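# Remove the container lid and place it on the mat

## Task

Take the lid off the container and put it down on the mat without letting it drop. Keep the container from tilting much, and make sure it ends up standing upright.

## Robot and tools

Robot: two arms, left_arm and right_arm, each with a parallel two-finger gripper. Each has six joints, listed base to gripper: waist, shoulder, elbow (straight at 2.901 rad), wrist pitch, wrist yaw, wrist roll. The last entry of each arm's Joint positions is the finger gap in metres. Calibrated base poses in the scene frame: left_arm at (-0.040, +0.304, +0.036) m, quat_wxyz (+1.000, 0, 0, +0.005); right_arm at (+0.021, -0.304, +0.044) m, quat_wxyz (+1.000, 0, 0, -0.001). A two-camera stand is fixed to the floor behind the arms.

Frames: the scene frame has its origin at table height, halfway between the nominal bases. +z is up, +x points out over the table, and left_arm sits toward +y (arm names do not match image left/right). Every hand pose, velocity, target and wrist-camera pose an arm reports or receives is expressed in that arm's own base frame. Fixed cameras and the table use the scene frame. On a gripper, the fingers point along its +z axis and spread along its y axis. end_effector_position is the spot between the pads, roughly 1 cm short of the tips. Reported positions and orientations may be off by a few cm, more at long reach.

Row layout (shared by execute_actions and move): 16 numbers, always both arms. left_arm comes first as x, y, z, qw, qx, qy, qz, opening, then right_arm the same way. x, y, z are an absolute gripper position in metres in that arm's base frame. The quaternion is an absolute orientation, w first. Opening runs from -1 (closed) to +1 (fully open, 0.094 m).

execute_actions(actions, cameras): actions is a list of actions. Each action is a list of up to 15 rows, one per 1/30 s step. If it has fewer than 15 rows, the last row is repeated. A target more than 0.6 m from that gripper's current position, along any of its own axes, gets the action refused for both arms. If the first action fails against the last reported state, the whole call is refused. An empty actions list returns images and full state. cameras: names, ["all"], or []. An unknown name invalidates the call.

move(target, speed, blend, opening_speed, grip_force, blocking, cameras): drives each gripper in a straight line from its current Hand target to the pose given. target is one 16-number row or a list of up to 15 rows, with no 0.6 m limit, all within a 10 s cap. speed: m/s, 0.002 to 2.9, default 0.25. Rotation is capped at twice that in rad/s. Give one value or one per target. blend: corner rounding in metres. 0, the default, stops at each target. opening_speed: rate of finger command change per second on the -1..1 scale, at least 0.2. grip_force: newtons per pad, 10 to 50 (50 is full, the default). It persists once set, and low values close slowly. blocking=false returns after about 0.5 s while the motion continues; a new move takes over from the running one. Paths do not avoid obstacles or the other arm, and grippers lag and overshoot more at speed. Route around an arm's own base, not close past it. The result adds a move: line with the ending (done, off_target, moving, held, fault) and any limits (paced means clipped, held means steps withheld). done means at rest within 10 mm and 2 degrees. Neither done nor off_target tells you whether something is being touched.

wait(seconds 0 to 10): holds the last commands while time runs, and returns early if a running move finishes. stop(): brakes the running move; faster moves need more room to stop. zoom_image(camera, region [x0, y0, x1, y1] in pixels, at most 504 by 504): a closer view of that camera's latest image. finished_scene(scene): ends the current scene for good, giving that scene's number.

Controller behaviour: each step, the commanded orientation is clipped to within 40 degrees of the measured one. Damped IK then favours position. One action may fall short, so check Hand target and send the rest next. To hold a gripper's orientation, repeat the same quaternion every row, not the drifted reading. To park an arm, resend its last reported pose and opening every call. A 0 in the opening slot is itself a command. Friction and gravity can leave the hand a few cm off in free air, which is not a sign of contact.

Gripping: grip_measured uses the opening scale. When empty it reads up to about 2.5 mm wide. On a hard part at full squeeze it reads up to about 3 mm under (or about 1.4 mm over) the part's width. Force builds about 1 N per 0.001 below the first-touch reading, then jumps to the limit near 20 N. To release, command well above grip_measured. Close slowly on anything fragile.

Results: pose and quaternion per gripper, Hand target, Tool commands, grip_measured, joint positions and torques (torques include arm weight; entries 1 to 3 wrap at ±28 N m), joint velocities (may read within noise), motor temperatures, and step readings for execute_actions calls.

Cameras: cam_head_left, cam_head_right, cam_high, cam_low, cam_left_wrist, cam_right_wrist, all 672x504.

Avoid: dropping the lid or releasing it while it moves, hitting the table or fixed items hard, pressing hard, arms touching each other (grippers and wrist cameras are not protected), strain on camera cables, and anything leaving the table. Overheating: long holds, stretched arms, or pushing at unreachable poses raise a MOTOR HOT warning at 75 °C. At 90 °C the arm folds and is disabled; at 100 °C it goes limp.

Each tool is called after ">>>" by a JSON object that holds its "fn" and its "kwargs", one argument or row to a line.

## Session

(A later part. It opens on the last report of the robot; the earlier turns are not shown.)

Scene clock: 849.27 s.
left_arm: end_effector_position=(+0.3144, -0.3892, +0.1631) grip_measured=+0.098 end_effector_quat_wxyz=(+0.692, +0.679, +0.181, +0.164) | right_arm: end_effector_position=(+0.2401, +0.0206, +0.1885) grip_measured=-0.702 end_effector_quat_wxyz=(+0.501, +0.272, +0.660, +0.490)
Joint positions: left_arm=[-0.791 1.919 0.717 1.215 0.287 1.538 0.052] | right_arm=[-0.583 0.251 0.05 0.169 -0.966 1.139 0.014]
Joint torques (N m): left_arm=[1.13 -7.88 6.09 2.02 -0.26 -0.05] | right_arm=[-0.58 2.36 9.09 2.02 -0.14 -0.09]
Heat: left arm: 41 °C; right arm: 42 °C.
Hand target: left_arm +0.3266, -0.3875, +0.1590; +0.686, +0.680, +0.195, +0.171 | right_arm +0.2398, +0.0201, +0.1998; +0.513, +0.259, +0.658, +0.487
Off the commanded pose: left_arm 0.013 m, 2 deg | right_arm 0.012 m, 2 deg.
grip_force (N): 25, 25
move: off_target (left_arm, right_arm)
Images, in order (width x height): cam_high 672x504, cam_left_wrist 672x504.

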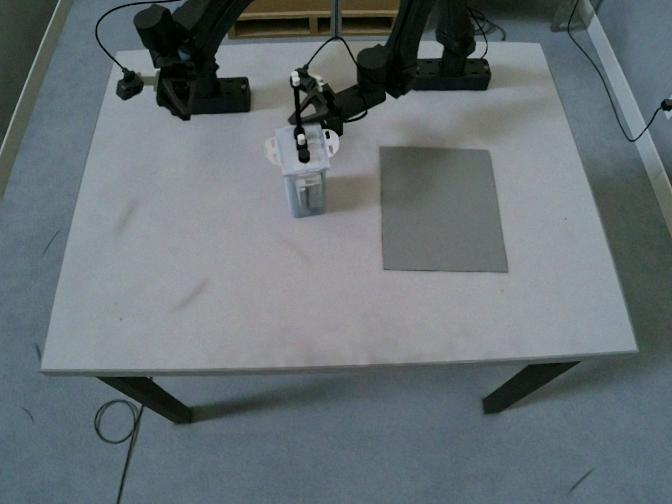

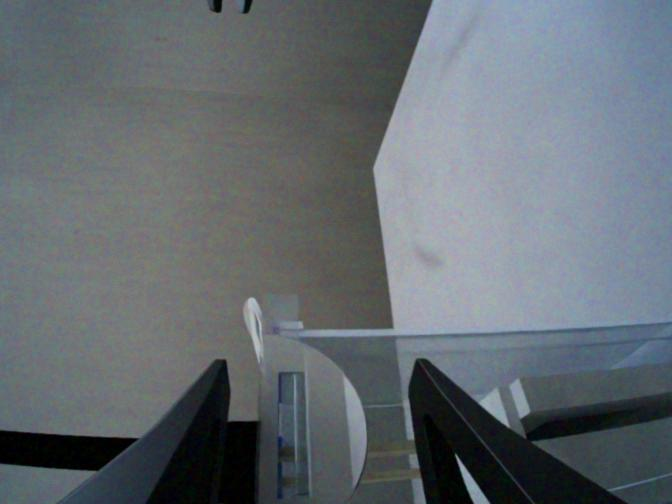

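>>> {"fn": "move", "kwargs": {
  "target": [0.327,-0.388,0.159,0.6861,0.6797,0.1949,0.1711,-0.7,0.24,0.02,0.2,0.5129,0.2591,0.6579,0.4867,-0.7],
  "speed": 0.08,
  "opening_speed": 0.5,
  "cameras": ["cam_left_wrist","cam_high"]
}}

>>> {"fn": "zoom_image", "kwargs": {
  "camera": "cam_high",
  "region": [255, 70, 375, 190]
}}

Scene clock: 863.57 s.
left_arm: end_effector_position=(+0.3136, -0.3897, +0.1618) grip_measured=-0.390 end_effector_quat_wxyz=(+0.692, +0.680, +0.180, +0.161) | right_arm: end_effector_position=(+0.2401, +0.0206, +0.1885) grip_measured=-0.702 end_effector_quat_wxyz=(+0.501, +0.272, +0.660, +0.490)
Joint positions: left_arm=[-0.791 1.922 0.717 1.215 0.292 1.538 0.029] | right_arm=[-0.583 0.251 0.05 0.169 -0.966 1.139 0.014]
Joint torques (N m): left_arm=[0.99 -7.97 6.05 2.05 -0.24 -0.01] | right_arm=[-0.62 2.36 9.06 2.06 -0.15 -0.1]
Heat: left arm: 41 °C; right arm: 42 °C.
Hand target: left_arm +0.3266, -0.3874, +0.1592; +0.686, +0.680, +0.195, +0.171 | right_arm +0.2398, +0.0201, +0.1998; +0.513, +0.259, +0.658, +0.487
Off the commanded pose: left_arm 0.014 m, 2 deg | right_arm 0.012 m, 2 deg.
grip_force (N): 25, 25
move: off_target (left_arm, right_arm)
Images, in order (width x height): cam_high 672x504, cam_left_wrist 672x504.

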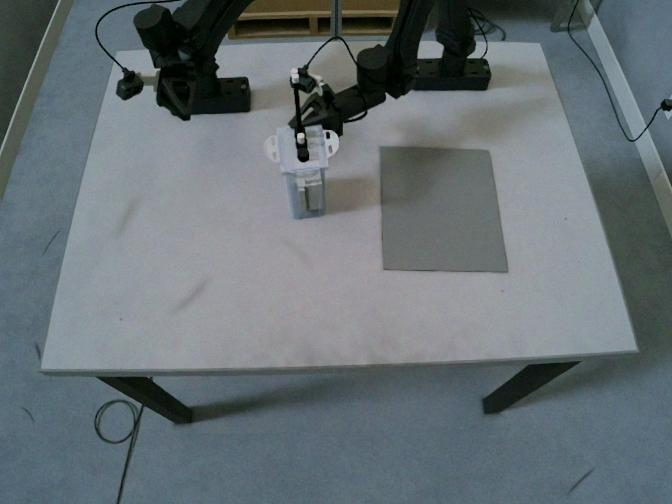

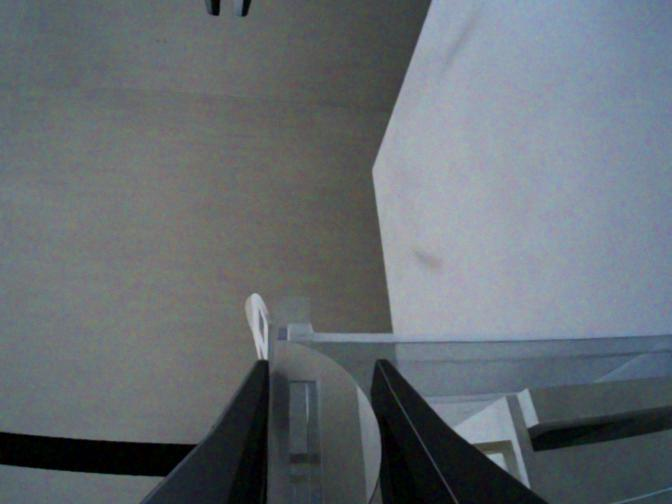

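Scaled by 4.200.

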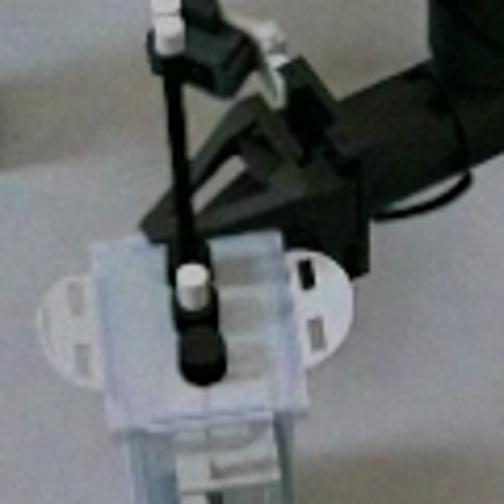

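>>> {"fn": "move", "kwargs": {
  "target": [0.309,-0.389,0.164,0.7069,0.6215,0.3373,0.0185,-0.9,0.24,0.02,0.2,0.5129,0.2591,0.6579,0.4867,-0.7],
  "speed": 0.2,
  "grip_force": [50,25],
  "cameras": ["cam_left_wrist","cam_high"]
}}

>>> {"fn": "zoom_image", "kwargs": {
  "camera": "cam_high",
  "region": [255, 70, 375, 190]
}}

Scene clock: 875.93 s.
left_arm: end_effector_position=(+0.3106, -0.3924, +0.1799) grip_measured=-0.897 end_effector_quat_wxyz=(+0.727, +0.608, +0.317, +0.030) | right_arm: end_effector_position=(+0.2401, +0.0206, +0.1885) grip_measured=-0.702 end_effector_quat_wxyz=(+0.501, +0.272, +0.660, +0.490)
Joint positions: left_arm=[-0.822 1.897 0.716 1.242 0.227 1.118 0.005] | right_arm=[-0.583 0.251 0.05 0.169 -0.966 1.139 0.014]
Joint torques (N m): left_arm=[0.51 -9.89 2.66 1.72 0.04 -0.16] | right_arm=[-0.61 2.4 9.02 2.03 -0.16 -0.1]
Heat: left arm: 41 °C; right arm: 42 °C.
Hand target: left_arm +0.3088, -0.3889, +0.1641; +0.707, +0.621, +0.337, +0.019 | right_arm +0.2398, +0.0201, +0.1998; +0.513, +0.259, +0.658, +0.487
Off the commanded pose: left_arm 0.016 m, 4 deg | right_arm 0.012 m, 2 deg.
grip_force (N): 50, 25
move: off_target (left_arm, right_arm)
Images, in order (width x height): cam_high 672x504, cam_left_wrist 672x504.

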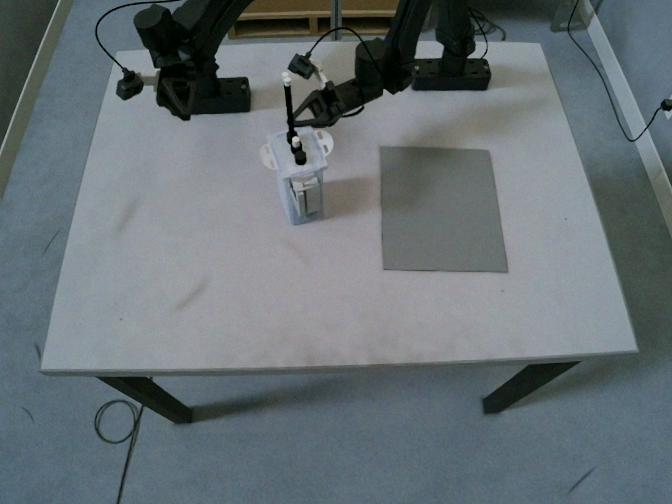

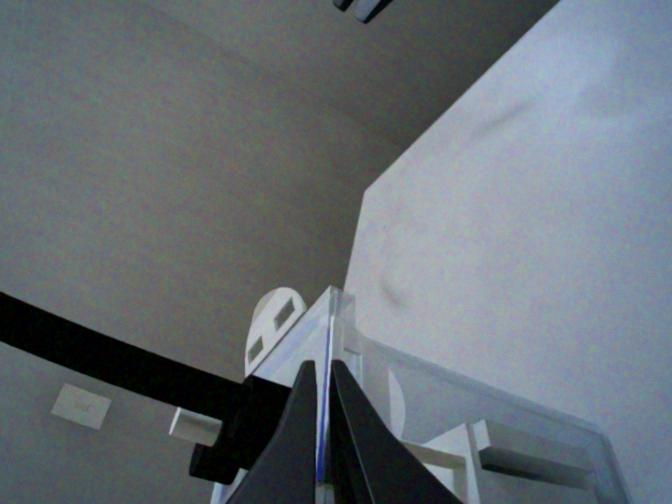

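Scaled by 4.200.

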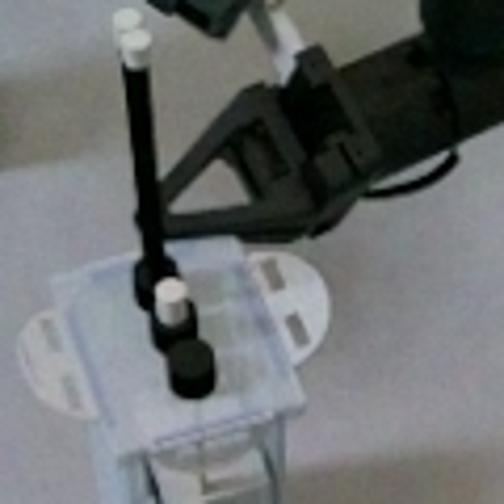

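>>> {"fn": "move", "kwargs": {
  "target": [
    [0.3095,-0.392,0.18,0.7069,0.6215,0.3373,0.0185,-0.7,0.24,0.02,0.2,0.5129,0.2591,0.6579,0.4867,-0.7],
    [0.26,-0.31,0.185,0.7069,0.6215,0.3373,0.0185,-0.7,0.24,0.02,0.2,0.5129,0.2591,0.6579,0.4867,-0.7]
  ],
  "speed": [0.1,0.2],
  "grip_force": [25,25],
  "cameras": ["cam_left_wrist","cam_high","cam_right_wrist"]
}}

>>> {"fn": "zoom_image", "kwargs": {
  "camera": "cam_high",
  "region": [245, 70, 365, 190]
}}

>>> {"fn": "zoom_image", "kwargs": {
  "camera": "cam_left_wrist",
  "region": [180, 200, 480, 504]
}}

Scene clock: 894.83 s.
left_arm: end_effector_position=(+0.2628, -0.3136, +0.1878) grip_measured=-0.702 end_effector_quat_wxyz=(+0.710, +0.621, +0.331, +0.025) | right_arm: end_effector_position=(+0.2401, +0.0206, +0.1885) grip_measured=-0.702 end_effector_quat_wxyz=(+0.501, +0.272, +0.660, +0.490)
Joint positions: left_arm=[-0.745 1.516 0.379 1.148 0.299 1.113 0.014] | right_arm=[-0.583 0.251 0.05 0.169 -0.966 1.139 0.014]
Joint torques (N m): left_arm=[0.55 -7.1 3.23 2.16 0.11 -0.15] | right_arm=[-0.46 2.39 9.13 2.03 -0.15 -0.1]
Heat: left arm: 40 °C; right arm: 42 °C.
Hand target: left_arm +0.2600, -0.3101, +0.1850; +0.707, +0.621, +0.337, +0.019 | right_arm +0.2398, +0.0201, +0.1998; +0.513, +0.259, +0.658, +0.487
Off the commanded pose: left_arm 0.005 m, 1 deg | right_arm 0.012 m, 2 deg.
grip_force (N): 25, 25
move: off_target (right_arm)
Images, in order (width x height): cam_high 672x504, cam_left_wrist 672x504, cam_right_wrist 672x504.

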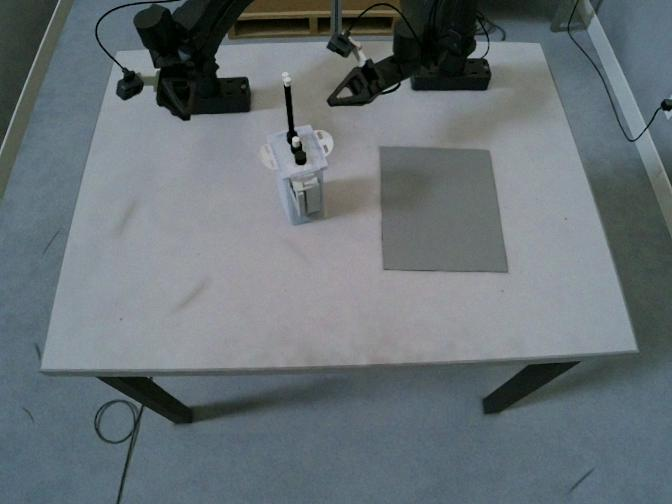

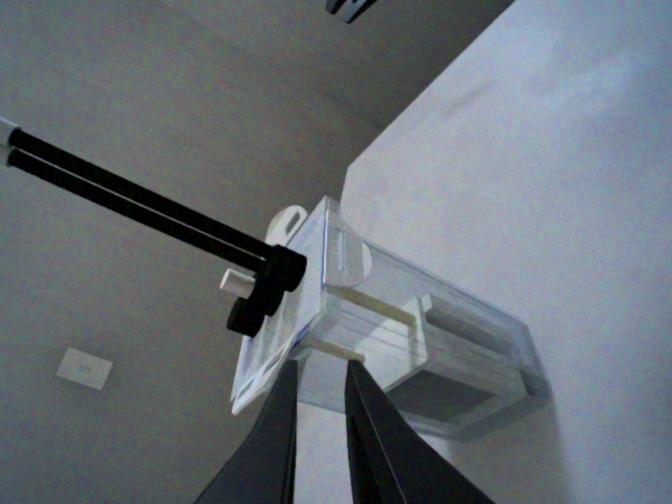

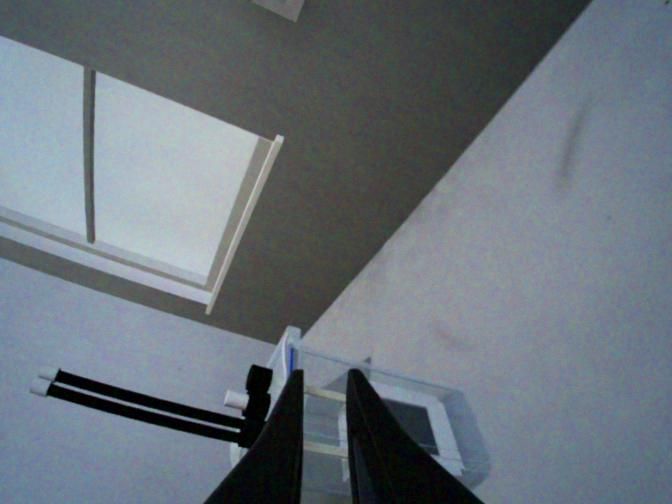

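Scaled by 4.200.

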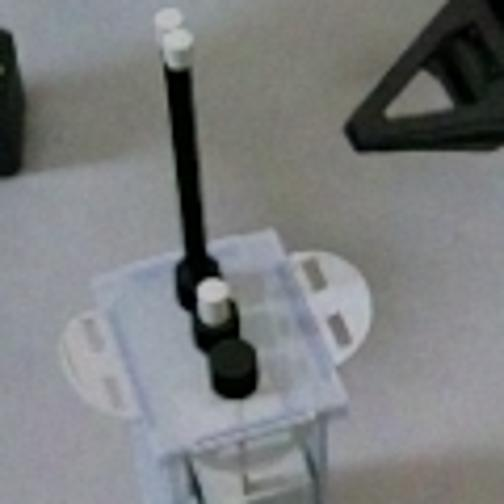

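Scaled by 1.658 from the camera's 672x504 image, which has a finer 960x720 frame.

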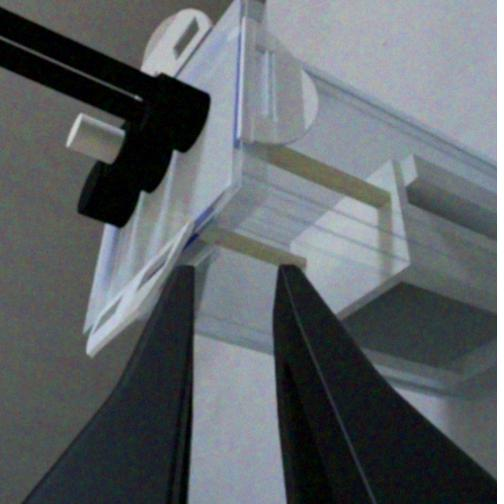

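>>> {"fn": "move", "kwargs": {
  "target": [
    [0.268,-0.367,0.165,0.6725,0.6645,0.2417,0.2185,0.1,0.24,0.02,0.2,0.5129,0.2591,0.6579,0.4867,-0.7],
    [0.311,-0.403,0.162,0.6725,0.6645,0.2417,0.2185,0.1,0.24,0.02,0.2,0.5129,0.2591,0.6579,0.4867,-0.7]
  ],
  "speed": [0.2,0.1],
  "cameras": ["cam_left_wrist","cam_high"]
}}

>>> {"fn": "zoom_image", "kwargs": {
  "camera": "cam_high",
  "region": [245, 70, 365, 190]
}}

Scene clock: 924.23 s.
left_arm: end_effector_position=(+0.3071, -0.3986, +0.1642) grip_measured=+0.098 end_effector_quat_wxyz=(+0.674, +0.662, +0.241, +0.222) | right_arm: end_effector_position=(+0.2401, +0.0206, +0.1885) grip_measured=-0.702 end_effector_quat_wxyz=(+0.501, +0.272, +0.660, +0.490)
Joint positions: left_arm=[-0.924 1.905 0.711 1.202 -0.02 1.539 0.052] | right_arm=[-0.583 0.251 0.05 0.169 -0.966 1.139 0.014]
Joint torques (N m): left_arm=[0.39 -7.97 6.01 2.13 0.05 -0.03] | right_arm=[-0.7 2.54 9.01 2.05 -0.15 -0.06]
Heat: left arm: 41 °C; right arm: 42 °C.
Hand target: left_arm +0.3109, -0.4027, +0.1619; +0.672, +0.665, +0.242, +0.219 | right_arm +0.2398, +0.0201, +0.1998; +0.513, +0.259, +0.658, +0.487
Off the commanded pose: left_arm 0.006 m, 1 deg | right_arm 0.012 m, 2 deg.
grip_force (N): 25, 25
move: off_target (right_arm)
Images, in order (width x height): cam_high 672x504, cam_left_wrist 672x504.

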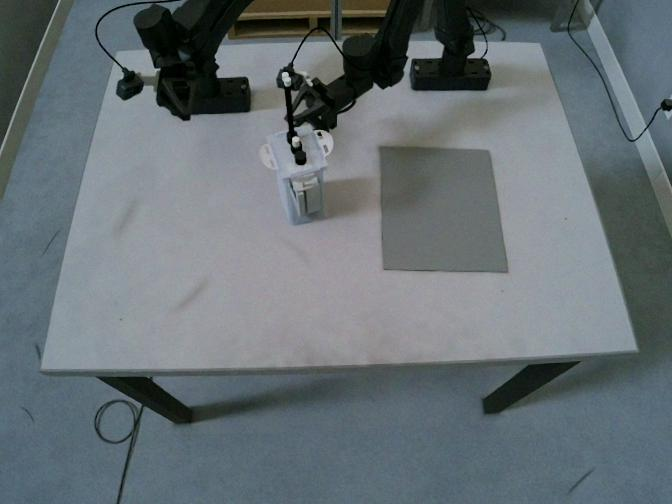

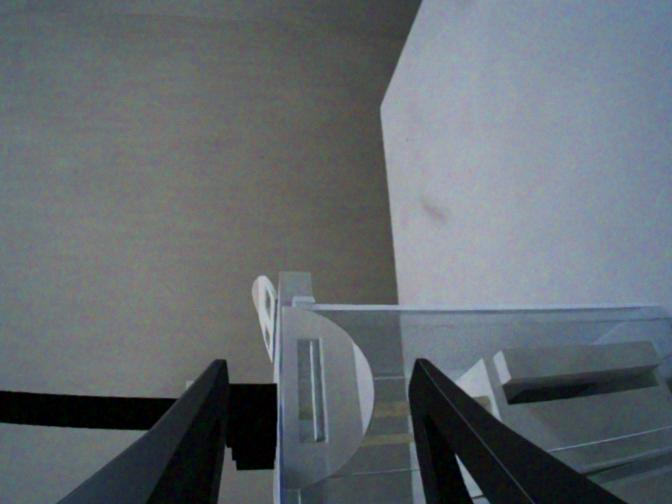

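Scaled by 4.200.

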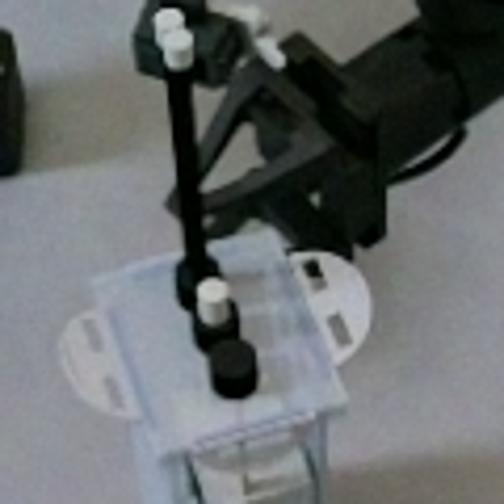

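>>> {"fn": "move", "kwargs": {
  "target": [
    [0.326,-0.409,0.16,0.6725,0.6645,0.2417,0.2185,0.1,0.24,0.02,0.2,0.5129,0.2591,0.6579,0.4867,-0.7],
    [0.339,-0.402,0.16,0.6725,0.6645,0.2417,0.2185,0.1,0.24,0.02,0.2,0.5129,0.2591,0.6579,0.4867,-0.7]
  ],
  "speed": 0.08,
  "blend": [0.005,0],
  "cameras": ["cam_left_wrist","cam_high"]
}}

>>> {"fn": "zoom_image", "kwargs": {
  "camera": "cam_high",
  "region": [245, 70, 365, 190]
}}

Scene clock: 942.43 s.
left_arm: end_effector_position=(+0.3270, -0.4029, +0.1619) grip_measured=+0.098 end_effector_quat_wxyz=(+0.677, +0.667, +0.231, +0.210) | right_arm: end_effector_position=(+0.2401, +0.0206, +0.1885) grip_measured=-0.702 end_effector_quat_wxyz=(+0.501, +0.272, +0.660, +0.490)
Joint positions: left_arm=[-0.867 1.953 0.779 1.18 0.07 1.539 0.052] | right_arm=[-0.583 0.251 0.05 0.169 -0.966 1.139 0.014]
Joint torques (N m): left_arm=[1.05 -8.44 6.37 2.15 -0.19 -0.02] | right_arm=[-0.66 2.47 9.11 2.06 -0.17 -0.05]
Heat: left arm: 41 °C; right arm: 42 °C.
Hand target: left_arm +0.3386, -0.4015, +0.1600; +0.672, +0.665, +0.242, +0.219 | right_arm +0.2398, +0.0201, +0.1998; +0.513, +0.259, +0.658, +0.487
Off the commanded pose: left_arm 0.012 m, 2 deg | right_arm 0.012 m, 2 deg.
grip_force (N): 25, 25
move: off_target (left_arm, right_arm)
Images, in order (width x height): cam_high 672x504, cam_left_wrist 672x504.

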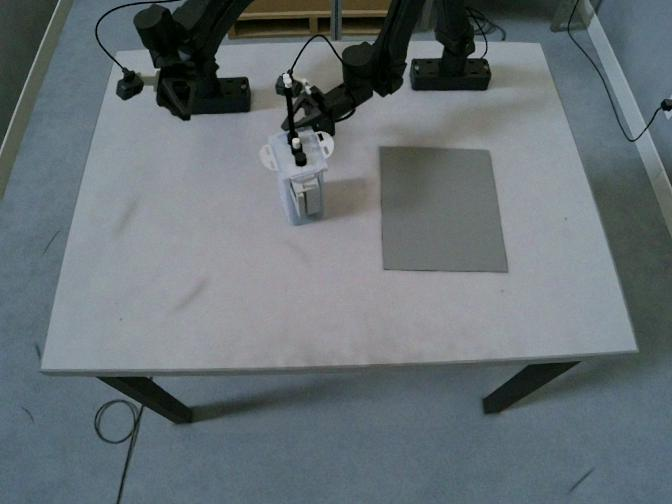

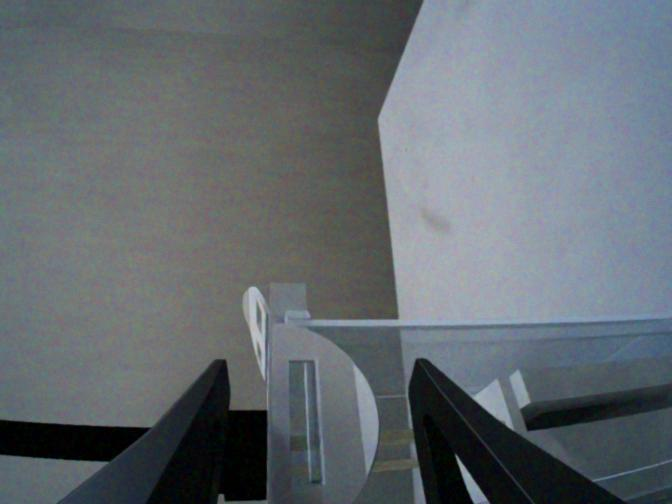

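Scaled by 4.200.

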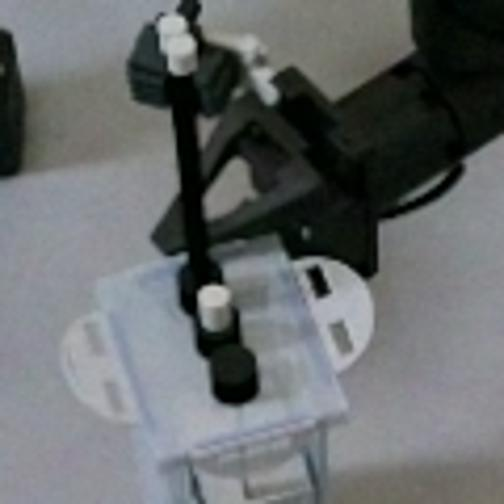

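>>> {"fn": "move", "kwargs": {
  "target": [0.34,-0.402,0.16,0.6725,0.6645,0.2417,0.2185,-0.7,0.24,0.02,0.2,0.5129,0.2591,0.6579,0.4867,-0.7],
  "speed": 0.08,
  "opening_speed": 0.5,
  "cameras": ["cam_left_wrist","cam_high"]
}}

>>> {"fn": "zoom_image", "kwargs": {
  "camera": "cam_left_wrist",
  "region": [200, 250, 460, 504]
}}

>>> {"fn": "zoom_image", "kwargs": {
  "camera": "cam_high",
  "region": [245, 70, 365, 190]
}}

Scene clock: 962.77 s.
left_arm: end_effector_position=(+0.3286, -0.4038, +0.1615) grip_measured=-0.387 end_effector_quat_wxyz=(+0.677, +0.667, +0.231, +0.210) | right_arm: end_effector_position=(+0.2401, +0.0206, +0.1885) grip_measured=-0.702 end_effector_quat_wxyz=(+0.501, +0.272, +0.660, +0.490)
Joint positions: left_arm=[-0.865 1.958 0.786 1.176 0.072 1.539 0.029] | right_arm=[-0.583 0.251 0.05 0.169 -0.966 1.139 0.014]
Joint torques (N m): left_arm=[1.2 -8.73 5.94 2.22 -0.14 0] | right_arm=[-0.69 2.44 9.1 2.02 -0.12 -0.09]
Heat: left arm: 42 °C; right arm: 42 °C.
Hand target: left_arm +0.3397, -0.4016, +0.1599; +0.672, +0.665, +0.242, +0.219 | right_arm +0.2398, +0.0201, +0.1998; +0.513, +0.259, +0.658, +0.487
Off the commanded pose: left_arm 0.012 m, 2 deg | right_arm 0.012 m, 2 deg.
grip_force (N): 25, 25
move: off_target (left_arm, right_arm)
Images, in order (width x height): cam_high 672x504, cam_left_wrist 672x504.

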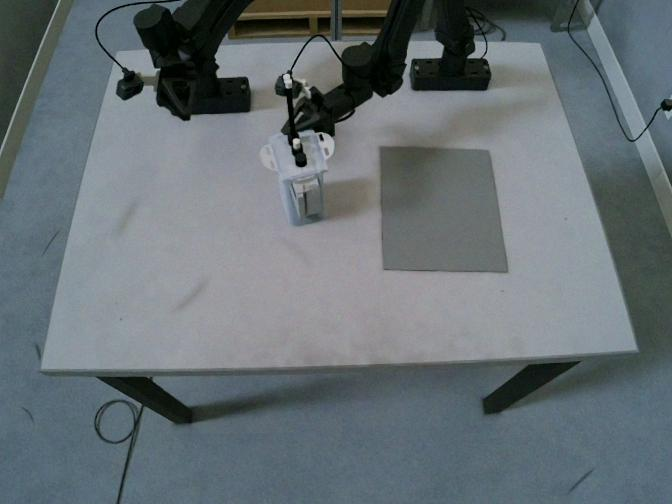

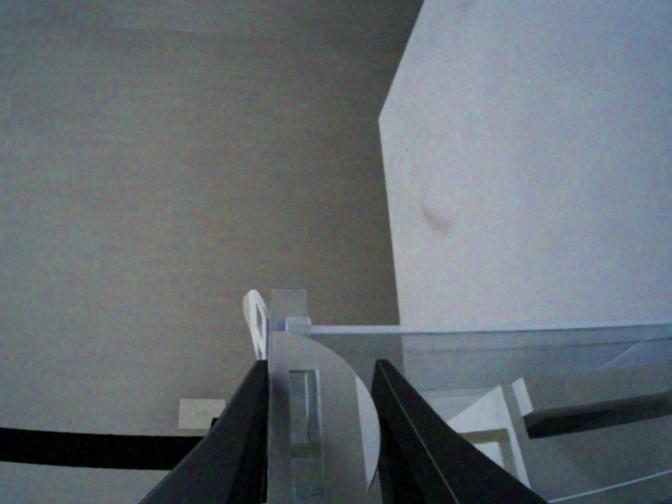

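Scaled by 1.938 from the camera's 672x504 image, which has a finer 960x720 frame.

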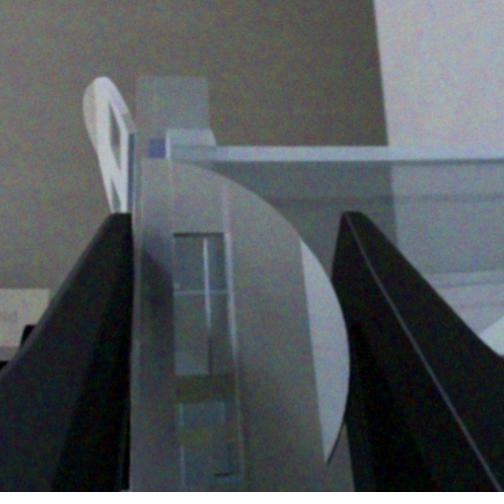

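Scaled by 4.200.

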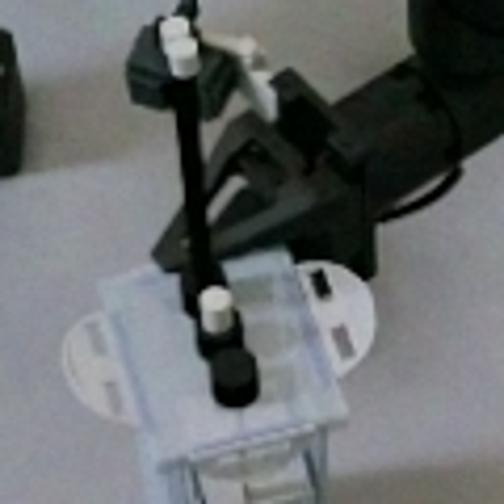

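>>> {"fn": "move", "kwargs": {
  "target": [0.326,-0.405,0.165,0.7038,0.5963,0.3798,0.0677,-0.9,0.24,0.02,0.2,0.5129,0.2591,0.6579,0.4867,-0.7],
  "speed": 0.15,
  "grip_force": [50,25],
  "cameras": ["cam_left_wrist","cam_high"]
}}

>>> {"fn": "zoom_image", "kwargs": {
  "camera": "cam_left_wrist",
  "region": [200, 250, 460, 504]
}}

>>> {"fn": "zoom_image", "kwargs": {
  "camera": "cam_high",
  "region": [245, 70, 365, 190]
}}

Scene clock: 981.33 s.
left_arm: end_effector_position=(+0.3246, -0.4067, +0.1680) grip_measured=-0.898 end_effector_quat_wxyz=(+0.709, +0.596, +0.370, +0.071) | right_arm: end_effector_position=(+0.2401, +0.0206, +0.1885) grip_measured=-0.702 end_effector_quat_wxyz=(+0.501, +0.272, +0.660, +0.490)
Joint positions: left_arm=[-0.89 1.944 0.787 1.171 0.025 1.114 0.005] | right_arm=[-0.583 0.251 0.05 0.169 -0.966 1.139 0.014]
Joint torques (N m): left_arm=[0.29 -10.22 4.27 2.1 -0.06 -0.08] | right_arm=[-0.61 2.45 9.05 2.06 -0.13 -0.09]
Heat: left arm: 41 °C; right arm: 42 °C.
Hand target: left_arm +0.3260, -0.4050, +0.1649; +0.704, +0.596, +0.380, +0.068 | right_arm +0.2398, +0.0201, +0.1998; +0.513, +0.259, +0.658, +0.487
Off the commanded pose: left_arm 0.004 m, 1 deg | right_arm 0.012 m, 2 deg.
grip_force (N): 50, 25
move: off_target (right_arm)
Images, in order (width x height): cam_high 672x504, cam_left_wrist 672x504.

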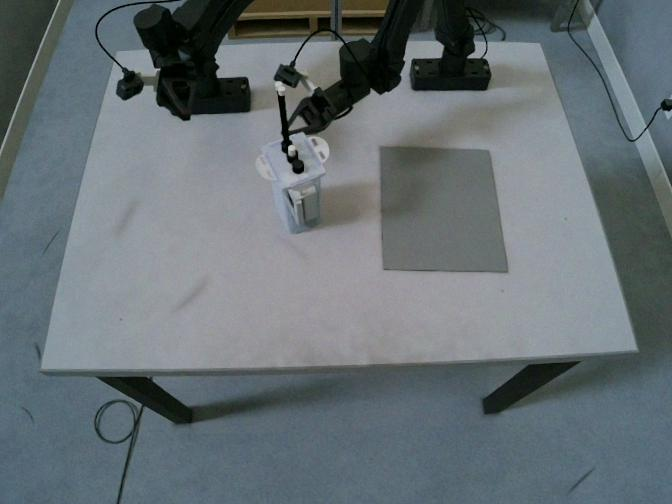

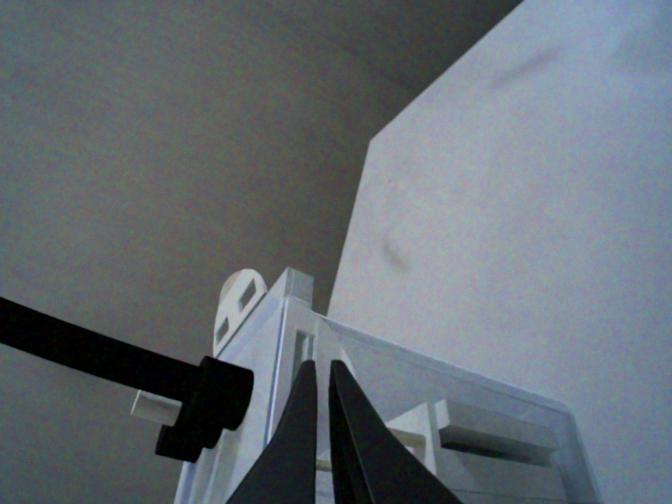

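Scaled by 1.938 from the camera's 672x504 image, which has a finer 960x720 frame.

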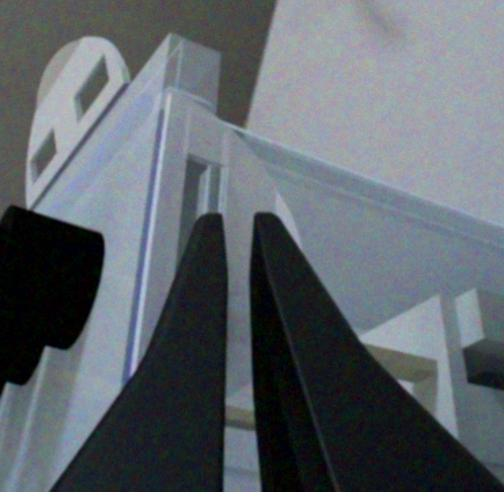

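Scaled by 4.200.

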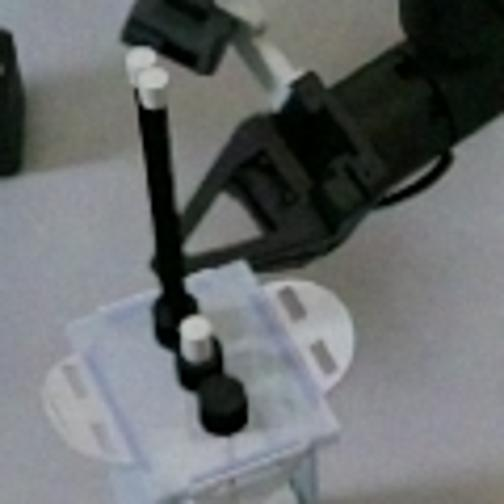

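>>> {"fn": "move", "kwargs": {
  "target": [
    [0.297,-0.396,0.163,0.6797,0.6355,0.31,0.195,-0.9,0.24,0.02,0.2,0.5129,0.2591,0.6579,0.4867,-0.7],
    [0.297,-0.396,0.163,0.6797,0.6355,0.31,0.195,0.1,0.24,0.02,0.2,0.5129,0.2591,0.6579,0.4867,-0.7],
    [0.340,-0.421,0.161,0.6797,0.6355,0.31,0.195,0.1,0.24,0.02,0.2,0.5129,0.2591,0.6579,0.4867,-0.7]
  ],
  "speed": 0.1,
  "grip_force": [25,25],
  "cameras": ["cam_left_wrist","cam_high"]
}}

>>> {"fn": "zoom_image", "kwargs": {
  "camera": "cam_high",
  "region": [245, 70, 365, 190]
}}

Scene clock: 1053.10 s.
left_arm: end_effector_position=(+0.3363, -0.4160, +0.1630) grip_measured=+0.097 end_effector_quat_wxyz=(+0.681, +0.633, +0.310, +0.198) | right_arm: end_effector_position=(+0.2401, +0.0206, +0.1885) grip_measured=-0.702 end_effector_quat_wxyz=(+0.501, +0.272, +0.660, +0.490)
Joint positions: left_arm=[-0.924 1.993 0.851 1.148 -0.091 1.399 0.052] | right_arm=[-0.583 0.251 0.05 0.169 -0.966 1.139 0.014]
Joint torques (N m): left_arm=[0.23 -8.87 6.49 2.11 0.05 -0.02] | right_arm=[-0.66 2.43 9.05 2.05 -0.15 -0.06]
Motor temperatures (°C): left_arm=[30 37 35 42 27 27 26] | right_arm=[27 31 36 42 28 28 28]
Heat: left arm: 42 °C; right arm: 42 °C.
Hand target: left_arm +0.3397, -0.4208, +0.1609; +0.680, +0.636, +0.310, +0.195 | right_arm +0.2398, +0.0201, +0.1998; +0.513, +0.259, +0.658, +0.487
Off the commanded pose: left_arm 0.007 m, 0 deg | right_arm 0.012 m, 2 deg.
grip_force (N): 25, 25
move: off_target (right_arm); target 2's new opening was sent with left_arm's hand 0.012 m and 2 deg from that target
Images, in order (width x height): cam_high 672x504, cam_left_wrist 672x504.

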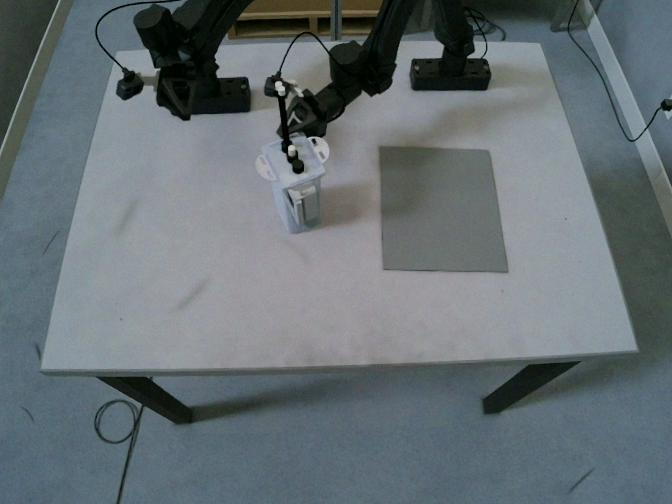

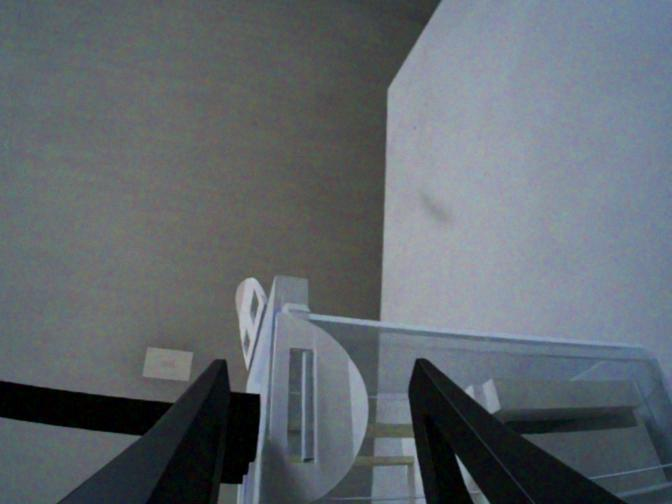

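Scaled by 4.200.

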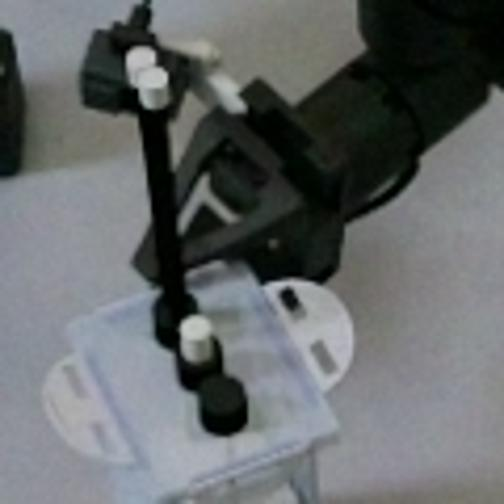

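>>> {"fn": "move", "kwargs": {
  "target": [0.367,-0.417,0.161,0.6797,0.6355,0.31,0.195,0.1,0.24,0.02,0.2,0.5129,0.2591,0.6579,0.4867,-0.7],
  "speed": 0.08,
  "cameras": ["cam_left_wrist","cam_high"]
}}

>>> {"fn": "zoom_image", "kwargs": {
  "camera": "cam_high",
  "region": [245, 80, 365, 200]
}}

Scene clock: 1065.63 s.
left_arm: end_effector_position=(+0.3542, -0.4190, +0.1637) grip_measured=+0.098 end_effector_quat_wxyz=(+0.685, +0.639, +0.298, +0.186) | right_arm: end_effector_position=(+0.2401, +0.0206, +0.1885) grip_measured=-0.702 end_effector_quat_wxyz=(+0.501, +0.272, +0.660, +0.490)
Joint positions: left_arm=[-0.872 2.027 0.912 1.122 -0.004 1.4 0.052] | right_arm=[-0.583 0.251 0.05 0.169 -0.966 1.139 0.014]
Joint torques (N m): left_arm=[1.2 -9.48 6.79 2.15 -0.28 -0.05] | right_arm=[-0.51 2.4 9.09 2.02 -0.11 -0.07]
Heat: left arm: 42 °C; right arm: 42 °C.
Hand target: left_arm +0.3666, -0.4164, +0.1610; +0.680, +0.635, +0.310, +0.195 | right_arm +0.2398, +0.0201, +0.1998; +0.513, +0.259, +0.658, +0.487
Off the commanded pose: left_arm 0.013 m, 2 deg | right_arm 0.012 m, 2 deg.
grip_force (N): 25, 25
move: off_target (left_arm, right_arm)
Images, in order (width x height): cam_high 672x504, cam_left_wrist 672x504.

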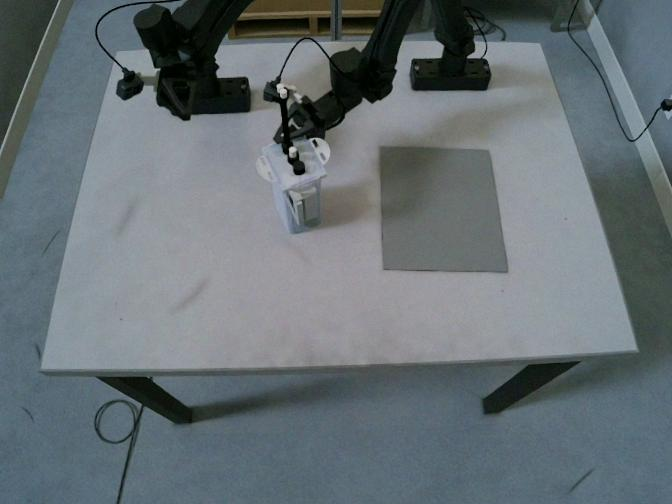

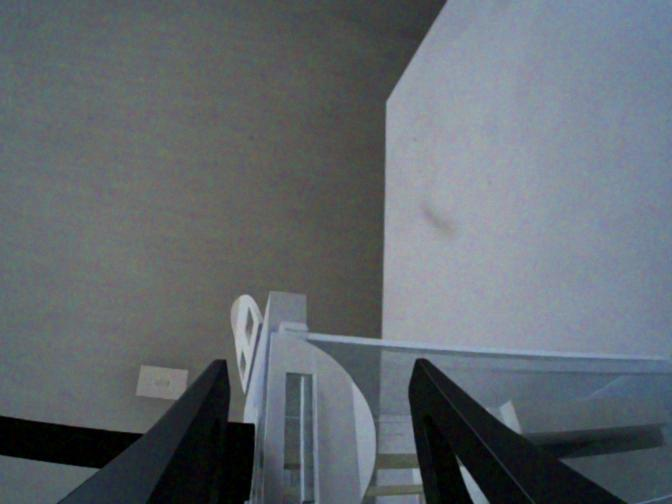

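Scaled by 4.200.

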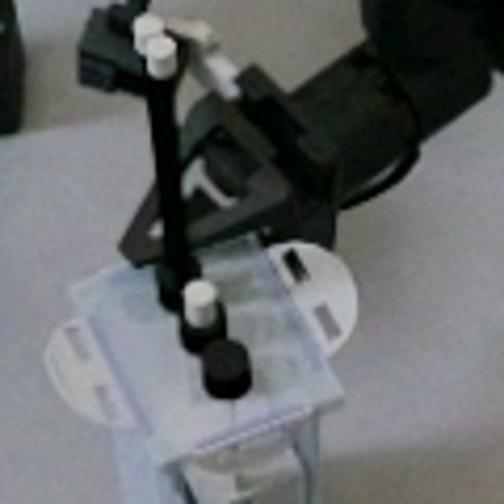

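>>> {"fn": "move", "kwargs": {
  "target": [0.367,-0.417,0.16,0.6797,0.6355,0.31,0.195,-0.7,0.24,0.02,0.2,0.5129,0.2591,0.6579,0.4867,-0.7],
  "speed": 0.08,
  "opening_speed": 0.5,
  "cameras": ["cam_left_wrist","cam_high"]
}}

>>> {"fn": "zoom_image", "kwargs": {
  "camera": "cam_left_wrist",
  "region": [200, 250, 460, 504]
}}

>>> {"fn": "zoom_image", "kwargs": {
  "camera": "cam_high",
  "region": [245, 80, 365, 200]
}}

Scene clock: 1076.37 s.
left_arm: end_effector_position=(+0.3546, -0.4202, +0.1635) grip_measured=-0.370 end_effector_quat_wxyz=(+0.685, +0.639, +0.297, +0.186) | right_arm: end_effector_position=(+0.2401, +0.0206, +0.1885) grip_measured=-0.702 end_effector_quat_wxyz=(+0.501, +0.272, +0.660, +0.490)
Joint positions: left_arm=[-0.872 2.031 0.916 1.122 -0.001 1.4 0.03] | right_arm=[-0.583 0.251 0.05 0.169 -0.966 1.139 0.014]
Joint torques (N m): left_arm=[1.32 -9.48 6.05 2.15 -0.21 -0.05] | right_arm=[-0.76 2.44 8.96 2.01 -0.16 -0.05]
Heat: left arm: 43 °C; right arm: 42 °C.
Hand target: left_arm +0.3667, -0.4165, +0.1601; +0.680, +0.635, +0.310, +0.195 | right_arm +0.2398, +0.0201, +0.1998; +0.513, +0.259, +0.658, +0.487
Off the commanded pose: left_arm 0.013 m, 2 deg | right_arm 0.012 m, 2 deg.
grip_force (N): 25, 25
move: off_target (left_arm, right_arm)
Images, in order (width x height): cam_high 672x504, cam_left_wrist 672x504.

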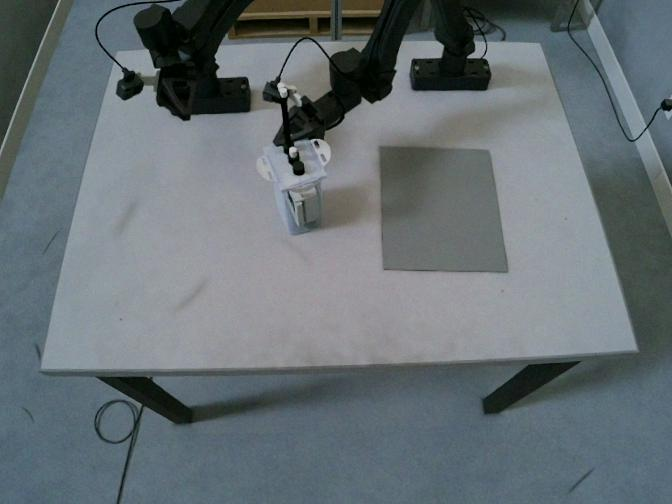

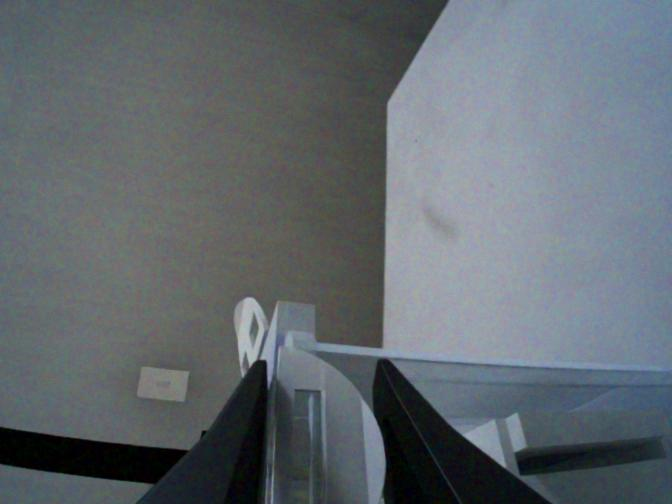

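Scaled by 1.938 from the camera's 672x504 image, which has a finer 960x720 frame.

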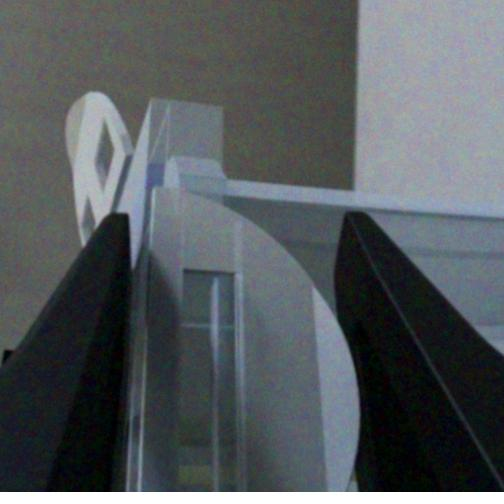

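Scaled by 4.200.

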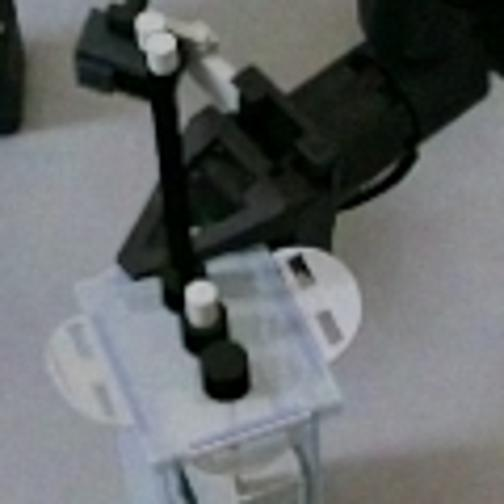

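>>> {"fn": "move", "kwargs": {
  "target": [0.352,-0.420,0.167,0.7067,0.5417,0.4545,0.0247,-0.9,0.24,0.02,0.2,0.5129,0.2591,0.6579,0.4867,-0.7],
  "speed": 0.2,
  "grip_force": [50,25],
  "cameras": ["cam_left_wrist","cam_high"]
}}

>>> {"fn": "zoom_image", "kwargs": {
  "camera": "cam_left_wrist",
  "region": [200, 250, 460, 504]
}}

>>> {"fn": "zoom_image", "kwargs": {
  "camera": "cam_high",
  "region": [245, 80, 365, 200]
}}

Scene clock: 1090.50 s.
left_arm: end_effector_position=(+0.3506, -0.4224, +0.1714) grip_measured=-0.898 end_effector_quat_wxyz=(+0.713, +0.541, +0.445, +0.027) | right_arm: end_effector_position=(+0.2401, +0.0206, +0.1885) grip_measured=-0.702 end_effector_quat_wxyz=(+0.501, +0.272, +0.660, +0.490)
Joint positions: left_arm=[-0.898 2.012 0.918 1.112 -0.054 0.922 0.005] | right_arm=[-0.583 0.251 0.05 0.169 -0.966 1.139 0.014]
Joint torques (N m): left_arm=[0.31 -11.18 4.25 2.15 -0.05 -0.11] | right_arm=[-0.7 2.37 9.26 2.05 -0.15 -0.1]
Heat: left arm: 43 °C; right arm: 42 °C.
Hand target: left_arm +0.3520, -0.4199, +0.1669; +0.707, +0.542, +0.454, +0.025 | right_arm +0.2398, +0.0201, +0.1998; +0.513, +0.259, +0.658, +0.487
Off the commanded pose: left_arm 0.005 m, 1 deg | right_arm 0.012 m, 2 deg.
grip_force (N): 50, 25
move: off_target (right_arm)
Images, in order (width x height): cam_high 672x504, cam_left_wrist 672x504.

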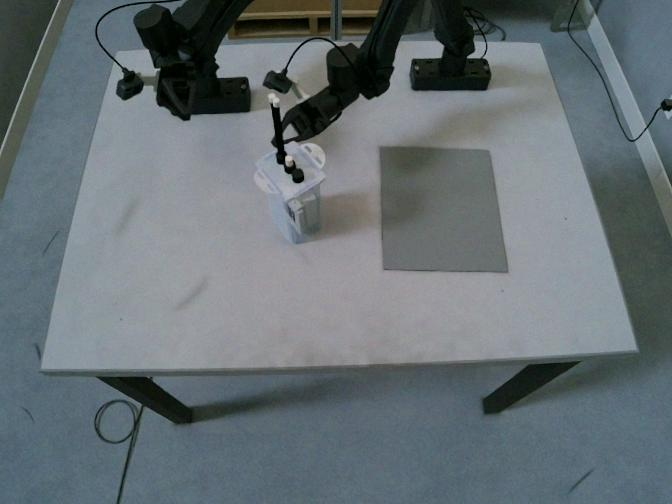

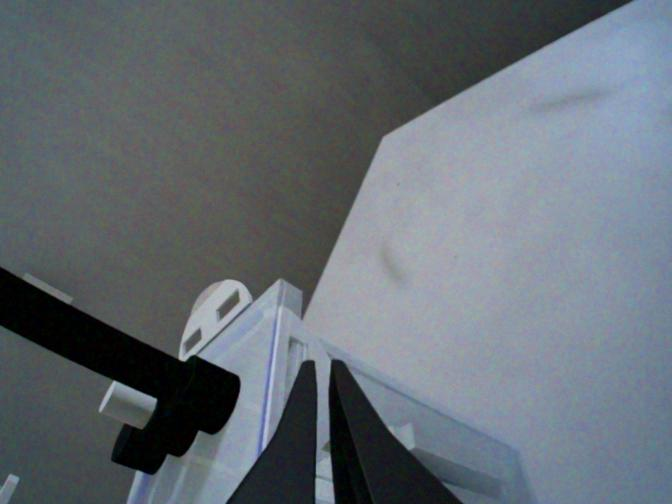

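Scaled by 1.938 from the camera's 672x504 image, which has a finer 960x720 frame.

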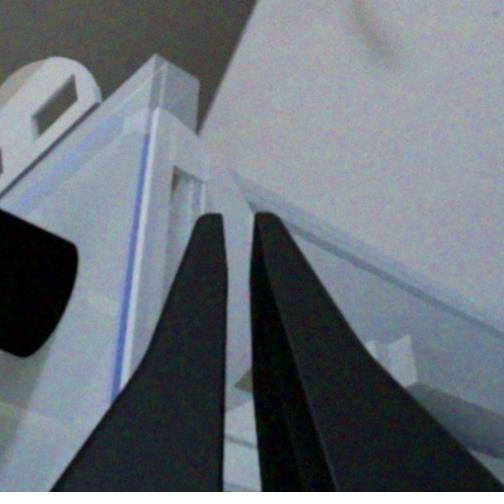

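Scaled by 4.200.

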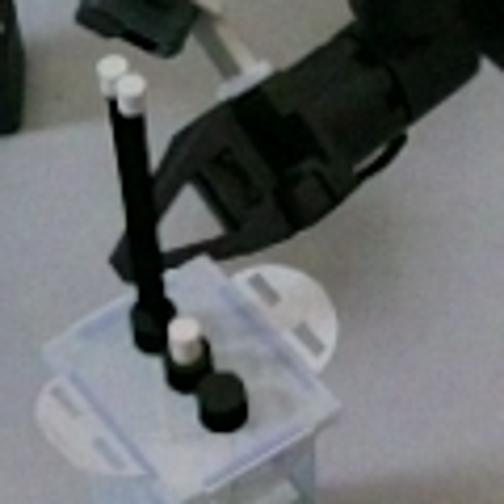

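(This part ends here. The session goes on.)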